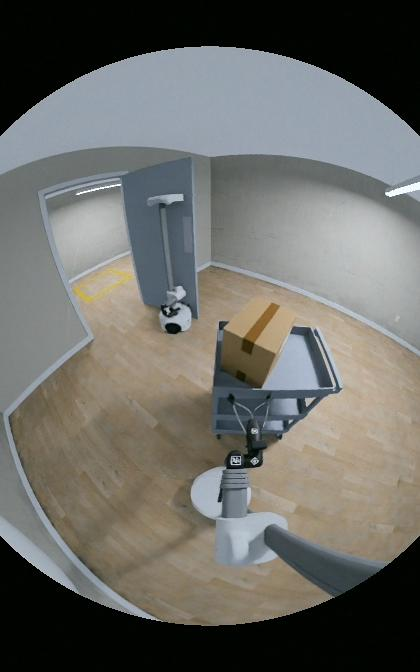

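move --blocking false --cameras '[]' --r2 '{"base":{"translate_m":-0.2}}'

wait --seconds 4 --cameras '[]'

move --blocking false --cameras '[]' --r2 '{"base":{"strafe_m":-1.21}}'

wait --seconds 7 --cameras '[]'

move --blocking false --cameras '[]' --r2 '{"base":{"rotate_rad":1.47},"joints":{"lift_m":0.685}}'

wait --seconds 5 --cameras '["r2_head_camera","r2_head_right_camera"]'

Scene clock: 739.03 s.
move: r2 moving
r1: as last shown
r1.base_tilt: forward=-1.6 right=+1.3
r1.lidar_m: 2.74 1.83 1.10 1.38 2.66 0.25 - 0.25 0.26 0.57 1.18 1.21
r1.motor_effort: lift_m=+20(20) arm_m=+4(5) wheel_0=+0(0) wheel_1=+0(0) wheel_2=+0(0)
r1.servo_current: wrist_yaw_rad=52(59) wrist_pitch_rad=46(46) wrist_roll_rad=46(59) gripper_m=46(46)
r1.wrist_depth_mm: 136 138 327 342 - - - / 108 138 327 338 - - - / 112 139 291 340 - - - / 134 155 329 342 - - - / 303 315 327 342 1618 - - / 306 317 195 342 187 1182 1138 / 307 309 327 143 741 778 820
r2.base_odometry: x=-0.132 y=-2.261 heading=-3.119
r2.turned_by_wheels: +0.000
r2.turned_by_imu: +0.000
r2.base_tilt: forward=-0.6 right=+0.1
r2.lidar_m: 0.50 1.79 2.39 2.00 1.50 1.45 1.56 2.20 3.42 3.60 0.68 0.51
r2.base_status: translate_m moving
r2.joint_positions: lift_m=+0.665 arm_m=+0.000 wrist_yaw_rad=-0.001 wrist_pitch_rad=+0.003 wrist_roll_rad=+0.002 gripper_m=+0.141
r2.joint_status: not commanded
r2.measured_speeds: translate_m=-0.120 strafe_m=+0.001 rotate_rad=-0.001 lift_m=+0.000 arm_m=+0.000 wrist_yaw_rad=+0.000 wrist_pitch_rad=+0.000 wrist_roll_rad=+0.000
r2.motor_effort: lift_m=+15(15) arm_m=+4(5) wheel_0=-8(8) wheel_1=-7(9) wheel_2=+12(13)
r2.servo_current: wrist_yaw_rad=39(59) wrist_pitch_rad=46(46) wrist_roll_rad=52(59) gripper_m=52(59)
r2.hand_pose: x=+0.4592 y=-0.0876 z=+0.8427 quat_wxyz=(+1.000, +0.001, +0.001, +0.000) (m; r2's base frame)
r2.wrist_depth_mm: - - 394 336 324 - - / - - 397 338 322 - - / - - 399 342 320 - - / - - 404 345 324 504 - / - 286 278 276 268 263 260 / - 289 278 274 212 263 262 / 1921 1756 1576 - - - 1661
pictures: none
No camera images: "cameras" was empty.

Scene clock: 740.60 s.
earlier move: r2 done
r1.base_odometry: x=-1.641 y=+1.751 heading=+1.174
r1.turned_by_wheels: +0.000
r1.turned_by_imu: +0.000
r1.base_tilt: forward=-1.6 right=+1.2
r1.lidar_m: 2.74 1.97 1.08 1.38 2.65 0.25 - 0.25 0.25 0.57 1.19 1.20
r1.base_status: not commanded
r1.joint_positions: lift_m=+0.127 arm_m=+0.000 wrist_yaw_rad=+3.089 wrist_pitch_rad=+0.002 wrist_roll_rad=+0.000 gripper_m=+0.056
r1.joint_status: not commanded
r1.measured_speeds: all 0
r1.motor_effort: lift_m=+20(20) arm_m=+4(5) wheel_0=+0(1) wheel_1=+0(0) wheel_2=+0(0)
r1.servo_current: wrist_yaw_rad=65(65) wrist_pitch_rad=39(52) wrist_roll_rad=52(65) gripper_m=39(46)
r1.hand_pose: x=-0.1126 y=+0.1024 z=+0.3046 quat_wxyz=(+0.026, -0.001, +0.000, +1.000) (m; r1's base frame)
r1.wrist_depth_mm: 136 138 327 338 - - - / 108 138 329 342 - - - / 112 138 293 340 - - - / 134 155 329 340 - - - / 304 315 329 342 1618 - - / 304 314 196 340 187 1182 1138 / 307 312 327 143 732 778 809
r2.base_odometry: x=+0.037 y=-2.257 heading=-3.119
r2.turned_by_wheels: +0.000
r2.turned_by_imu: +0.000
r2.base_tilt: forward=-0.7 right=+0.1
r2.lidar_m: 0.66 1.98 2.47 1.80 1.35 1.30 1.42 1.98 3.33 3.50 3.52 0.67
r2.base_status: done
r2.joint_positions: lift_m=+0.665 arm_m=+0.000 wrist_yaw_rad=-0.001 wrist_pitch_rad=+0.003 wrist_roll_rad=+0.002 gripper_m=+0.141
r2.joint_status: not commanded
r2.measured_speeds: all 0
r2.motor_effort: lift_m=+14(15) arm_m=+4(5) wheel_0=-3(11) wheel_1=-3(9) wheel_2=+4(13)
r2.servo_current: wrist_yaw_rad=39(59) wrist_pitch_rad=39(46) wrist_roll_rad=39(59) gripper_m=52(59)
r2.hand_pose: x=+0.4592 y=-0.0876 z=+0.8427 quat_wxyz=(+1.000, +0.001, +0.001, +0.000) (m; r2's base frame)
r2.wrist_depth_mm: - - - - - - - / - - 1921 508 564 - - / - - 1983 512 564 - - / - - 603 504 500 854 - / - - 452 445 433 427 424 / - - 473 - - 842 - / 1921 1756 1618 - - - 1863
wait: 1.57 of 4 s (r2 has come to rest)
pictures: none
No camera images: "cameras" was empty.

Scene clock: 741.10 s.
move: r2 moving
r1: as last shown
r1.base_tilt: forward=-1.6 right=+1.3
r1.lidar_m: 2.73 2.01 1.07 1.38 2.69 0.25 - 0.25 0.27 0.56 1.20 1.21
r1.motor_effort: lift_m=+20(20) arm_m=+4(4) wheel_0=+0(0) wheel_1=+0(0) wheel_2=+0(0)
r1.servo_current: wrist_yaw_rad=46(59) wrist_pitch_rad=39(52) wrist_roll_rad=59(59) gripper_m=39(46)
r1.wrist_depth_mm: 136 138 325 340 - - - / 108 138 329 340 - - - / 113 138 294 340 - - - / 134 155 327 340 - - - / 304 315 329 342 1661 - - / 306 315 196 342 187 1160 1138 / 307 312 325 143 741 768 809
r2.base_odometry: x=+0.036 y=-2.221 heading=-3.118
r2.turned_by_wheels: +0.000
r2.turned_by_imu: +0.000
r2.base_tilt: forward=-0.7 right=+0.0
r2.lidar_m: 0.64 2.00 2.51 1.81 1.38 1.34 1.41 1.94 3.29 3.50 3.49 0.69
r2.base_status: strafe_m moving
r2.joint_positions: lift_m=+0.665 arm_m=+0.000 wrist_yaw_rad=-0.001 wrist_pitch_rad=+0.003 wrist_roll_rad=+0.002 gripper_m=+0.141
r2.joint_status: not commanded
r2.measured_speeds: translate_m=-0.001 strafe_m=-0.140 rotate_rad=+0.006 lift_m=+0.000 arm_m=+0.000 wrist_yaw_rad=+0.000 wrist_pitch_rad=+0.000 wrist_roll_rad=+0.000
r2.motor_effort: lift_m=+15(15) arm_m=+4(5) wheel_0=+11(13) wheel_1=-10(13) wheel_2=+0(2)
r2.servo_current: wrist_yaw_rad=33(52) wrist_pitch_rad=46(46) wrist_roll_rad=46(59) gripper_m=59(59)
r2.hand_pose: x=+0.4592 y=-0.0876 z=+0.8427 quat_wxyz=(+1.000, +0.001, +0.001, +0.000) (m; r2's base frame)
r2.wrist_depth_mm: - - - - - - - / - - 1983 488 621 - - / - - 597 496 615 - - / - - 580 484 580 798 - / - - 449 442 436 424 418 / - - 866 - - 204 - / 1863 1708 1808 - - - 1756
pictures: none
No camera images: "cameras" was empty.

Scene clock: 745.97 s.
earlier move: r2 done
r1.base_odometry: x=-1.641 y=+1.751 heading=+1.174
r1.turned_by_wheels: +0.000
r1.turned_by_imu: +0.000
r1.base_tilt: forward=-1.6 right=+1.3
r1.lidar_m: 2.73 2.90 1.10 1.37 2.71 0.25 - 0.25 0.28 0.58 1.22 1.24
r1.base_status: not commanded
r1.joint_positions: lift_m=+0.127 arm_m=+0.000 wrist_yaw_rad=+3.089 wrist_pitch_rad=+0.002 wrist_roll_rad=+0.000 gripper_m=+0.056
r1.joint_status: not commanded
r1.measured_speeds: all 0
r1.motor_effort: lift_m=+20(20) arm_m=+4(5) wheel_0=+0(1) wheel_1=+0(0) wheel_2=+0(0)
r1.servo_current: wrist_yaw_rad=39(72) wrist_pitch_rad=46(52) wrist_roll_rad=39(72) gripper_m=46(52)
r1.hand_pose: x=-0.1126 y=+0.1024 z=+0.3046 quat_wxyz=(+0.026, -0.001, +0.000, +1.000) (m; r1's base frame)
r1.wrist_depth_mm: 136 138 329 340 - - - / 108 138 327 340 - - - / 112 139 291 342 - - - / 134 155 327 338 - - - / 303 315 327 338 1618 - - / 306 315 195 342 187 1160 1160 / 304 312 327 143 741 778 809
r2.base_odometry: x=+0.009 y=-1.048 heading=-3.118
r2.turned_by_wheels: +0.000
r2.turned_by_imu: +0.000
r2.base_tilt: forward=-0.7 right=+0.0
r2.lidar_m: 2.91 0.92 0.93 2.70 2.06 1.94 2.09 2.39 2.30 2.44 2.85 2.78
r2.base_status: done
r2.joint_positions: lift_m=+0.665 arm_m=+0.000 wrist_yaw_rad=-0.001 wrist_pitch_rad=+0.003 wrist_roll_rad=+0.002 gripper_m=+0.141
r2.joint_status: not commanded
r2.measured_speeds: all 0
r2.motor_effort: lift_m=+15(15) arm_m=+4(5) wheel_0=+3(14) wheel_1=+0(13) wheel_2=+0(2)
r2.servo_current: wrist_yaw_rad=39(59) wrist_pitch_rad=39(52) wrist_roll_rad=46(59) gripper_m=46(59)
r2.hand_pose: x=+0.4592 y=-0.0876 z=+0.8427 quat_wxyz=(+1.000, +0.001, +0.001, +0.000) (m; r2's base frame)
r2.wrist_depth_mm: - - - - - - - / - - - - - - - / - - - - - - - / - - - - - - - / - - - - - - - / - - - - - - - / 1708 1808 1921 - 1808 1756 1708
wait: 4.87 of 7 s (r2 has come to rest)
pictures: none
No camera images: "cameras" was empty.

Scene clock: 746.47 s.
move: r2 moving
r1: as last shown
r1.lidar_m: 2.72 2.90 1.09 1.37 2.69 0.25 - 0.25 0.26 0.58 1.21 1.22
r1.motor_effort: lift_m=+20(20) arm_m=+4(4) wheel_0=+0(1) wheel_1=+0(0) wheel_2=+0(0)
r1.servo_current: wrist_yaw_rad=46(59) wrist_pitch_rad=39(46) wrist_roll_rad=39(59) gripper_m=46(52)
r1.wrist_depth_mm: 136 138 325 340 - - - / 108 138 330 340 - - - / 112 139 293 342 - - - / 134 155 329 342 - - - / 301 314 329 342 1661 - - / 306 315 195 343 188 1182 1138 / 306 309 327 143 741 768 820
r2.base_odometry: x=+0.009 y=-1.048 heading=-2.867
r2.turned_by_wheels: +0.251
r2.turned_by_imu: +0.244
r2.base_tilt: forward=-0.7 right=+0.1
r2.lidar_m: 1.24 0.92 1.34 2.27 1.95 1.94 2.38 2.31 2.31 2.71 2.75 2.79
r2.base_status: rotate_rad moving
r2.joint_positions: lift_m=+0.685 arm_m=+0.000 wrist_yaw_rad=-0.001 wrist_pitch_rad=+0.003 wrist_roll_rad=+0.002 gripper_m=+0.141
r2.joint_status: lift_m moving
r2.measured_speeds: translate_m=+0.001 strafe_m=+0.000 rotate_rad=+0.976 lift_m=+0.009 arm_m=+0.000 wrist_yaw_rad=+0.000 wrist_pitch_rad=+0.000 wrist_roll_rad=+0.000
r2.motor_effort: lift_m=+21(23) arm_m=+4(5) wheel_0=-6(8) wheel_1=-10(10) wheel_2=-10(11)
r2.servo_current: wrist_yaw_rad=52(59) wrist_pitch_rad=39(46) wrist_roll_rad=46(46) gripper_m=52(52)
r2.hand_pose: x=+0.4592 y=-0.0876 z=+0.8621 quat_wxyz=(+1.000, +0.001, +0.001, +0.000) (m; r2's base frame)
r2.wrist_depth_mm: - - - - - - - / - - - - - - - / - - - - - - - / - - - - - - - / - - - - - - - / - 218 - - - - - / - 1708 1808 - 1921 1756 1808
pictures: none
No camera images: "cameras" was empty.

Scene clock: 747.97 s.
earlier move: r2 done
r1.base_odometry: x=-1.641 y=+1.751 heading=+1.174
r1.turned_by_wheels: +0.000
r1.turned_by_imu: +0.000
r1.base_tilt: forward=-1.6 right=+1.3
r1.lidar_m: 2.74 2.91 1.09 1.40 2.70 0.25 - 0.25 0.25 0.55 1.20 1.22
r1.base_status: not commanded
r1.joint_positions: lift_m=+0.127 arm_m=+0.000 wrist_yaw_rad=+3.089 wrist_pitch_rad=+0.002 wrist_roll_rad=+0.000 gripper_m=+0.056
r1.joint_status: not commanded
r1.measured_speeds: all 0
r1.motor_effort: lift_m=+20(20) arm_m=+4(5) wheel_0=+0(1) wheel_1=+0(0) wheel_2=+0(0)
r1.servo_current: wrist_yaw_rad=46(65) wrist_pitch_rad=46(52) wrist_roll_rad=52(72) gripper_m=39(52)
r1.hand_pose: x=-0.1126 y=+0.1024 z=+0.3046 quat_wxyz=(+0.026, -0.001, +0.000, +1.000) (m; r1's base frame)
r1.wrist_depth_mm: 136 138 325 342 - - - / 108 138 329 342 - - - / 112 138 293 342 - - - / 134 155 327 342 - - - / 304 315 327 343 1618 - - / 306 315 195 342 187 1138 1160 / 306 309 327 143 741 788 820
r2.base_odometry: x=+0.009 y=-1.048 heading=-1.649
r2.turned_by_wheels: +1.218
r2.turned_by_imu: +1.186
r2.base_tilt: forward=-0.7 right=+0.1
r2.lidar_m: 2.99 2.09 1.94 1.98 2.46 2.30 2.37 2.95 2.78 2.82 0.99 0.88
r2.base_status: done
r2.joint_positions: lift_m=+0.685 arm_m=+0.000 wrist_yaw_rad=-0.001 wrist_pitch_rad=+0.003 wrist_roll_rad=+0.002 gripper_m=+0.141
r2.joint_status: all done
r2.measured_speeds: all 0
r2.motor_effort: lift_m=+21(23) arm_m=+4(5) wheel_0=-3(10) wheel_1=-4(11) wheel_2=-5(12)
r2.servo_current: wrist_yaw_rad=46(59) wrist_pitch_rad=39(46) wrist_roll_rad=52(59) gripper_m=52(59)
r2.hand_pose: x=+0.4592 y=-0.0876 z=+0.8622 quat_wxyz=(+1.000, +0.001, +0.001, +0.000) (m; r2's base frame)
r2.wrist_depth_mm: - - - - - - - / - - - - - - - / - - - - - - 831 / - - - - - - 831 / - - - - - - - / - - - - - 189 - / - 1863 1921 - 1921 1756 -
wait: 1.50 of 5 s (r2 has come to rest)
pictures: r2_head_camera, r2_head_right_camera
Images, in order (width x height): r2_head_camera 420x560, r2_head_right_camera 420x672.

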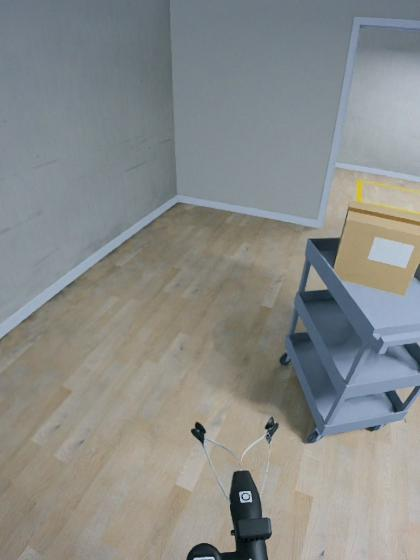

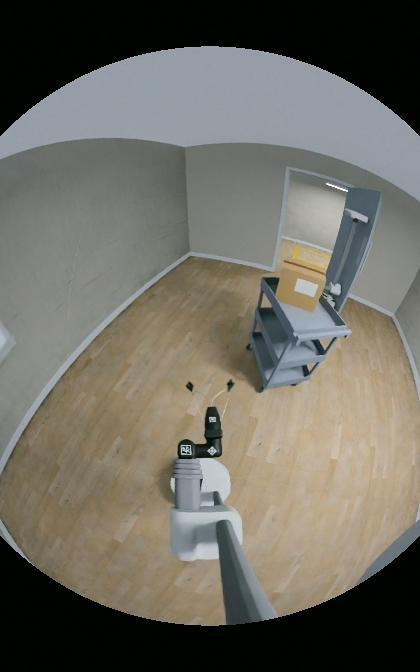

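move --blocking false --cameras '[]' --r2 '{"base":{"strafe_m":-0.62}}'

wait --seconds 5 --cameras '["r2_head_camera","r2_head_right_camera"]'

Scene clock: 753.07 s.
move: r2 moving
r1: as last shown
r1.lidar_m: 2.72 2.90 1.09 1.37 2.71 0.25 - 0.25 0.28 0.56 1.22 1.22
r1.motor_effort: lift_m=+20(20) arm_m=+4(4) wheel_0=+0(0) wheel_1=+0(0) wheel_2=+0(0)
r1.servo_current: wrist_yaw_rad=46(59) wrist_pitch_rad=52(52) wrist_roll_rad=39(65) gripper_m=46(46)
r1.wrist_depth_mm: 135 138 325 340 - - - / 108 138 325 338 - - - / 112 138 293 340 - - - / 134 155 327 340 - - - / 303 317 327 343 1618 - - / 304 315 195 342 188 1205 1160 / 306 310 327 143 732 778 820
r2.base_odometry: x=-0.027 y=-1.045 heading=-1.650
r2.turned_by_wheels: +0.000
r2.turned_by_imu: +0.000
r2.base_tilt: forward=-0.6 right=+0.1
r2.lidar_m: 3.05 2.12 1.98 2.02 2.50 2.34 2.38 2.89 2.73 2.81 0.97 0.86
r2.base_status: strafe_m moving
r2.joint_positions: lift_m=+0.685 arm_m=+0.000 wrist_yaw_rad=-0.001 wrist_pitch_rad=+0.003 wrist_roll_rad=+0.002 gripper_m=+0.141
r2.joint_status: not commanded
r2.measured_speeds: translate_m=+0.001 strafe_m=-0.140 rotate_rad=-0.004 lift_m=+0.000 arm_m=+0.000 wrist_yaw_rad=+0.000 wrist_pitch_rad=+0.000 wrist_roll_rad=+0.000
r2.motor_effort: lift_m=+21(21) arm_m=+4(5) wheel_0=+8(13) wheel_1=-11(13) wheel_2=-1(5)
r2.servo_current: wrist_yaw_rad=46(46) wrist_pitch_rad=39(46) wrist_roll_rad=46(59) gripper_m=59(59)
r2.hand_pose: x=+0.4592 y=-0.0876 z=+0.8622 quat_wxyz=(+1.000, +0.001, +0.001, +0.000) (m; r2's base frame)
r2.wrist_depth_mm: - - - - - - - / - - - - - - - / - - - - - - 820 / - - - - - - 820 / - - - - - - - / - - - - - 187 - / 1708 1808 1983 - 1921 1808 -
pictures: none
No camera images: "cameras" was empty.

Scene clock: 755.97 s.
earlier move: r2 done
r1.base_odometry: x=-1.641 y=+1.751 heading=+1.174
r1.turned_by_wheels: +0.000
r1.turned_by_imu: +0.000
r1.base_tilt: forward=-1.6 right=+1.3
r1.lidar_m: 2.73 2.87 1.08 1.37 2.69 0.25 - 0.25 0.27 0.57 1.22 1.20
r1.base_status: not commanded
r1.joint_positions: lift_m=+0.127 arm_m=+0.000 wrist_yaw_rad=+3.089 wrist_pitch_rad=+0.002 wrist_roll_rad=+0.000 gripper_m=+0.056
r1.joint_status: not commanded
r1.measured_speeds: all 0
r1.motor_effort: lift_m=+20(20) arm_m=+4(5) wheel_0=-1(1) wheel_1=+0(1) wheel_2=+0(0)
r1.servo_current: wrist_yaw_rad=46(65) wrist_pitch_rad=46(52) wrist_roll_rad=65(65) gripper_m=46(46)
r1.hand_pose: x=-0.1126 y=+0.1024 z=+0.3046 quat_wxyz=(+0.026, -0.001, +0.000, +1.000) (m; r1's base frame)
r1.wrist_depth_mm: 136 138 324 336 - - - / 108 138 329 340 - - - / 112 139 294 340 - - - / 134 155 329 340 - - - / 303 315 329 342 1661 - - / 307 315 195 343 187 1160 1138 / 304 310 327 142 741 768 831
r2.base_odometry: x=-0.609 y=-0.999 heading=-1.649
r2.turned_by_wheels: +0.000
r2.turned_by_imu: +0.001
r2.base_tilt: forward=-0.7 right=+0.1
r2.lidar_m: 0.69 2.69 2.52 2.57 2.77 2.59 2.66 2.38 2.22 2.25 2.98 0.74
r2.base_status: done
r2.joint_positions: lift_m=+0.685 arm_m=+0.000 wrist_yaw_rad=-0.001 wrist_pitch_rad=+0.003 wrist_roll_rad=+0.002 gripper_m=+0.141
r2.joint_status: not commanded
r2.measured_speeds: all 0
r2.motor_effort: lift_m=+20(21) arm_m=+5(5) wheel_0=+2(14) wheel_1=-2(13) wheel_2=+0(5)
r2.servo_current: wrist_yaw_rad=33(65) wrist_pitch_rad=39(46) wrist_roll_rad=59(65) gripper_m=59(59)
r2.hand_pose: x=+0.4592 y=-0.0876 z=+0.8622 quat_wxyz=(+1.000, +0.001, +0.001, +0.000) (m; r2's base frame)
r2.wrist_depth_mm: - - - - - - - / - - - - - - - / - - - 831 778 - - / - - - 831 768 - 1863 / - - 521 521 521 530 1708 / - - 525 - 1042 539 1708 / 1983 1863 1808 - - 1618 1618
wait: 2.90 of 5 s (r2 has come to rest)
pictures: r2_head_camera, r2_head_right_camera
Images, in order (width x height): r2_head_camera 420x560, r2_head_right_camera 420x672.

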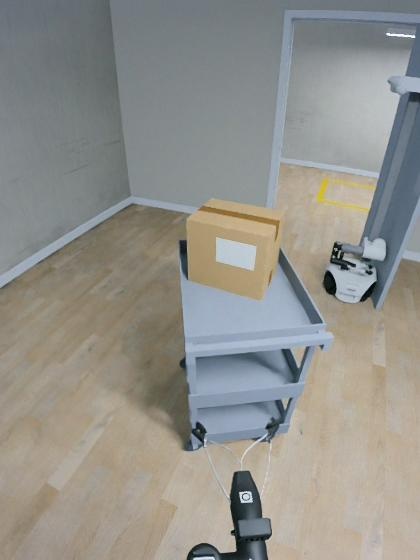

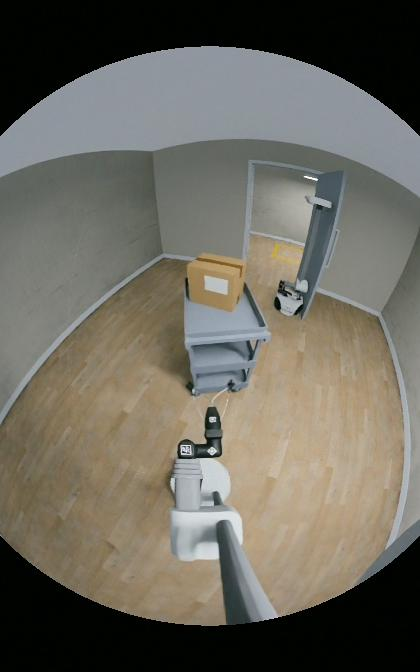

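move --blocking false --cameras '[]' --r2 '{"base":{"strafe_m":0.1}}'

wait --seconds 3 --cameras '[]'

move --blocking false --cameras '[]' --r2 '{"base":{"translate_m":0.5},"contact_limits":{"translate_m":0.7},"pace":"slow"}'

wait --seconds 8 --cameras '["r2_head_camera"]'

Scene clock: 762.87 s.
move: r2 moving
r1: as last shown
r1.lidar_m: 2.72 2.88 1.09 1.39 2.66 0.25 - 0.25 0.26 0.57 1.21 1.21
r1.motor_effort: lift_m=+20(20) arm_m=+4(5) wheel_0=+0(1) wheel_1=+0(0) wheel_2=+0(0)
r1.servo_current: wrist_yaw_rad=52(59) wrist_pitch_rad=33(46) wrist_roll_rad=39(65) gripper_m=46(46)
r1.wrist_depth_mm: 136 138 327 342 - - - / 108 138 329 340 - - - / 112 138 291 342 - - - / 134 155 327 340 - - - / 303 315 327 342 1618 - - / 306 315 196 342 187 1160 1160 / 304 310 327 143 741 768 820
r2.base_odometry: x=-0.573 y=-1.002 heading=-1.649
r2.turned_by_wheels: +0.000
r2.turned_by_imu: +0.001
r2.base_tilt: forward=-0.7 right=+0.2
r2.lidar_m: 0.67 2.64 2.47 2.53 2.71 2.58 2.66 2.40 2.26 2.32 3.03 0.73
r2.base_status: strafe_m moving
r2.joint_positions: lift_m=+0.685 arm_m=+0.000 wrist_yaw_rad=-0.001 wrist_pitch_rad=+0.003 wrist_roll_rad=+0.002 gripper_m=+0.141
r2.joint_status: not commanded
r2.measured_speeds: translate_m=+0.001 strafe_m=+0.141 rotate_rad=-0.005 lift_m=+0.000 arm_m=+0.000 wrist_yaw_rad=+0.000 wrist_pitch_rad=+0.000 wrist_roll_rad=+0.000
r2.motor_effort: lift_m=+21(21) arm_m=+4(5) wheel_0=-4(12) wheel_1=+11(11) wheel_2=+0(2)
r2.servo_current: wrist_yaw_rad=39(52) wrist_pitch_rad=52(52) wrist_roll_rad=59(59) gripper_m=52(52)
r2.hand_pose: x=+0.4592 y=-0.0876 z=+0.8622 quat_wxyz=(+1.000, +0.001, +0.001, +0.000) (m; r2's base frame)
r2.wrist_depth_mm: - - - - - - - / - - - - - - - / - - - 842 778 - - / - - - 854 778 - - / - - - 517 521 530 492 / - - 530 1118 1008 946 1708 / 1863 1863 1808 - - 866 1576
pictures: none
No camera images: "cameras" was empty.

Scene clock: 763.83 s.
earlier move: r2 done
r1.base_odometry: x=-1.641 y=+1.751 heading=+1.174
r1.turned_by_wheels: +0.000
r1.turned_by_imu: +0.000
r1.base_tilt: forward=-1.6 right=+1.3
r1.lidar_m: 2.73 2.89 1.06 1.36 2.70 0.25 - 0.25 0.26 0.57 1.20 1.22
r1.base_status: not commanded
r1.joint_positions: lift_m=+0.127 arm_m=+0.000 wrist_yaw_rad=+3.089 wrist_pitch_rad=+0.002 wrist_roll_rad=+0.000 gripper_m=+0.056
r1.joint_status: not commanded
r1.measured_speeds: all 0
r1.motor_effort: lift_m=+20(20) arm_m=+4(5) wheel_0=+0(1) wheel_1=+0(0) wheel_2=+0(0)
r1.servo_current: wrist_yaw_rad=39(65) wrist_pitch_rad=39(46) wrist_roll_rad=39(65) gripper_m=39(46)
r1.hand_pose: x=-0.1126 y=+0.1024 z=+0.3046 quat_wxyz=(+0.026, -0.001, +0.000, +1.000) (m; r1's base frame)
r1.wrist_depth_mm: 136 137 327 338 - - - / 108 138 329 340 - - - / 113 139 294 340 - - - / 134 155 327 340 - - - / 303 315 330 340 1708 - - / 307 314 195 342 187 1182 1160 / 306 309 329 143 741 778 820
r2.base_odometry: x=-0.509 y=-1.007 heading=-1.649
r2.turned_by_wheels: +0.000
r2.turned_by_imu: +0.000
r2.base_tilt: forward=-0.7 right=+0.1
r2.lidar_m: 0.68 2.58 2.44 2.48 2.71 2.56 2.62 2.47 2.29 2.37 3.09 0.72
r2.base_status: done
r2.joint_positions: lift_m=+0.685 arm_m=+0.000 wrist_yaw_rad=-0.001 wrist_pitch_rad=+0.003 wrist_roll_rad=+0.002 gripper_m=+0.141
r2.joint_status: not commanded
r2.measured_speeds: all 0
r2.motor_effort: lift_m=+21(21) arm_m=+4(5) wheel_0=-1(12) wheel_1=+2(11) wheel_2=+0(2)
r2.servo_current: wrist_yaw_rad=46(59) wrist_pitch_rad=39(52) wrist_roll_rad=46(59) gripper_m=52(59)
r2.hand_pose: x=+0.4592 y=-0.0876 z=+0.8622 quat_wxyz=(+1.000, +0.001, +0.001, +0.000) (m; r2's base frame)
r2.wrist_depth_mm: - - - - - - - / - - - - - - - / - - - - 788 - - / - - - - 778 - - / - - - - 455 521 525 / - - - 525 198 891 1808 / 1983 1863 1921 - - 842 1661
wait: 0.97 of 3 s (r2 has come to rest)
pictures: none
No camera images: "cameras" was empty.

Scene clock: 764.33 s.
move: r2 moving
r1: as last shown
r1.base_tilt: forward=-1.5 right=+1.3
r1.lidar_m: 2.73 2.87 1.09 1.38 2.69 0.25 - 0.25 0.27 0.57 1.20 1.21
r1.motor_effort: lift_m=+20(20) arm_m=+4(4) wheel_0=-1(1) wheel_1=+0(0) wheel_2=+0(0)
r1.servo_current: wrist_yaw_rad=52(65) wrist_pitch_rad=52(52) wrist_roll_rad=52(59) gripper_m=39(46)
r1.wrist_depth_mm: 136 138 329 340 - - - / 108 138 330 340 - - - / 112 138 293 338 - - - / 134 155 329 342 - - - / 303 317 329 342 1661 - - / 304 315 195 343 188 1138 1138 / 306 310 327 143 732 768 809
r2.base_odometry: x=-0.510 y=-1.019 heading=-1.649
r2.turned_by_wheels: +0.000
r2.turned_by_imu: +0.000
r2.base_tilt: forward=-0.7 right=+0.1
r2.lidar_m: 0.67 2.57 2.41 2.47 2.73 2.56 2.61 2.47 2.31 2.38 3.09 0.71
r2.base_status: translate_m moving
r2.joint_positions: lift_m=+0.685 arm_m=+0.000 wrist_yaw_rad=-0.001 wrist_pitch_rad=+0.003 wrist_roll_rad=+0.002 gripper_m=+0.141
r2.joint_status: not commanded
r2.measured_speeds: translate_m=+0.047 strafe_m=+0.000 rotate_rad=+0.000 lift_m=+0.000 arm_m=+0.000 wrist_yaw_rad=+0.000 wrist_pitch_rad=+0.000 wrist_roll_rad=+0.000
r2.motor_effort: lift_m=+21(21) arm_m=+4(5) wheel_0=+6(9) wheel_1=+4(6) wheel_2=-10(10)
r2.servo_current: wrist_yaw_rad=39(52) wrist_pitch_rad=39(46) wrist_roll_rad=52(59) gripper_m=52(52)
r2.contact_limits: translate_m 0.7
r2.hand_pose: x=+0.4592 y=-0.0876 z=+0.8622 quat_wxyz=(+1.000, +0.001, +0.001, +0.000) (m; r2's base frame)
r2.wrist_depth_mm: - - - - - - - / - - - - - - - / - - - - 768 - - / - - - - 759 - - / - - - - 449 504 512 / - - - 512 198 891 1756 / 1921 1808 1921 - - 854 1708
pictures: none
No camera images: "cameras" was empty.

Scene clock: 770.10 s.
earlier move: r2 done
r1.base_odometry: x=-1.641 y=+1.751 heading=+1.174
r1.turned_by_wheels: +0.000
r1.turned_by_imu: +0.000
r1.base_tilt: forward=-1.6 right=+1.3
r1.lidar_m: 2.72 1.08 0.81 1.18 2.71 0.25 - 0.25 0.27 0.58 1.21 1.18
r1.base_status: not commanded
r1.joint_positions: lift_m=+0.127 arm_m=+0.000 wrist_yaw_rad=+3.089 wrist_pitch_rad=+0.002 wrist_roll_rad=+0.000 gripper_m=+0.056
r1.joint_status: not commanded
r1.measured_speeds: all 0
r1.motor_effort: lift_m=+20(20) arm_m=+4(5) wheel_0=+0(1) wheel_1=+0(0) wheel_2=+0(0)
r1.servo_current: wrist_yaw_rad=33(78) wrist_pitch_rad=39(59) wrist_roll_rad=26(65) gripper_m=39(52)
r1.hand_pose: x=-0.1126 y=+0.1024 z=+0.3046 quat_wxyz=(+0.026, -0.001, +0.000, +1.000) (m; r1's base frame)
r1.wrist_depth_mm: 136 138 327 340 - - - / 108 138 329 338 - - - / 113 138 293 342 - - - / 134 155 329 340 - - - / 304 315 327 342 1708 - - / 304 315 196 342 187 1182 1138 / 304 310 327 143 741 778 820
r2.base_odometry: x=-0.549 y=-1.505 heading=-1.649
r2.turned_by_wheels: +0.000
r2.turned_by_imu: +0.000
r2.base_tilt: forward=-0.7 right=+0.1
r2.lidar_m: 0.50 2.34 2.22 2.25 2.95 2.99 3.07 2.70 2.51 2.60 0.57 0.51
r2.base_status: done
r2.joint_positions: lift_m=+0.685 arm_m=+0.000 wrist_yaw_rad=-0.003 wrist_pitch_rad=+0.003 wrist_roll_rad=+0.002 gripper_m=+0.141
r2.joint_status: not commanded
r2.measured_speeds: all 0
r2.motor_effort: lift_m=+21(21) arm_m=+4(5) wheel_0=+3(11) wheel_1=+4(7) wheel_2=-6(17)
r2.servo_current: wrist_yaw_rad=52(65) wrist_pitch_rad=39(52) wrist_roll_rad=59(59) gripper_m=52(59)
r2.contact_limits: translate_m 0.7
r2.hand_pose: x=+0.4590 y=-0.0884 z=+0.8622 quat_wxyz=(+1.000, +0.001, +0.001, -0.002) (m; r2's base frame)
r2.wrist_depth_mm: - - - - - - - / - - - - - 585 488 / - - - - - 559 488 / - - - - - 569 496 / - - - - 272 291 279 / - - - - 246 231 277 / 1756 1808 1863 - - - -
wait: 5.77 of 8 s (r2 has come to rest)
pictures: r2_head_camera
Images, in order (width x height): r2_head_camera 420x560.

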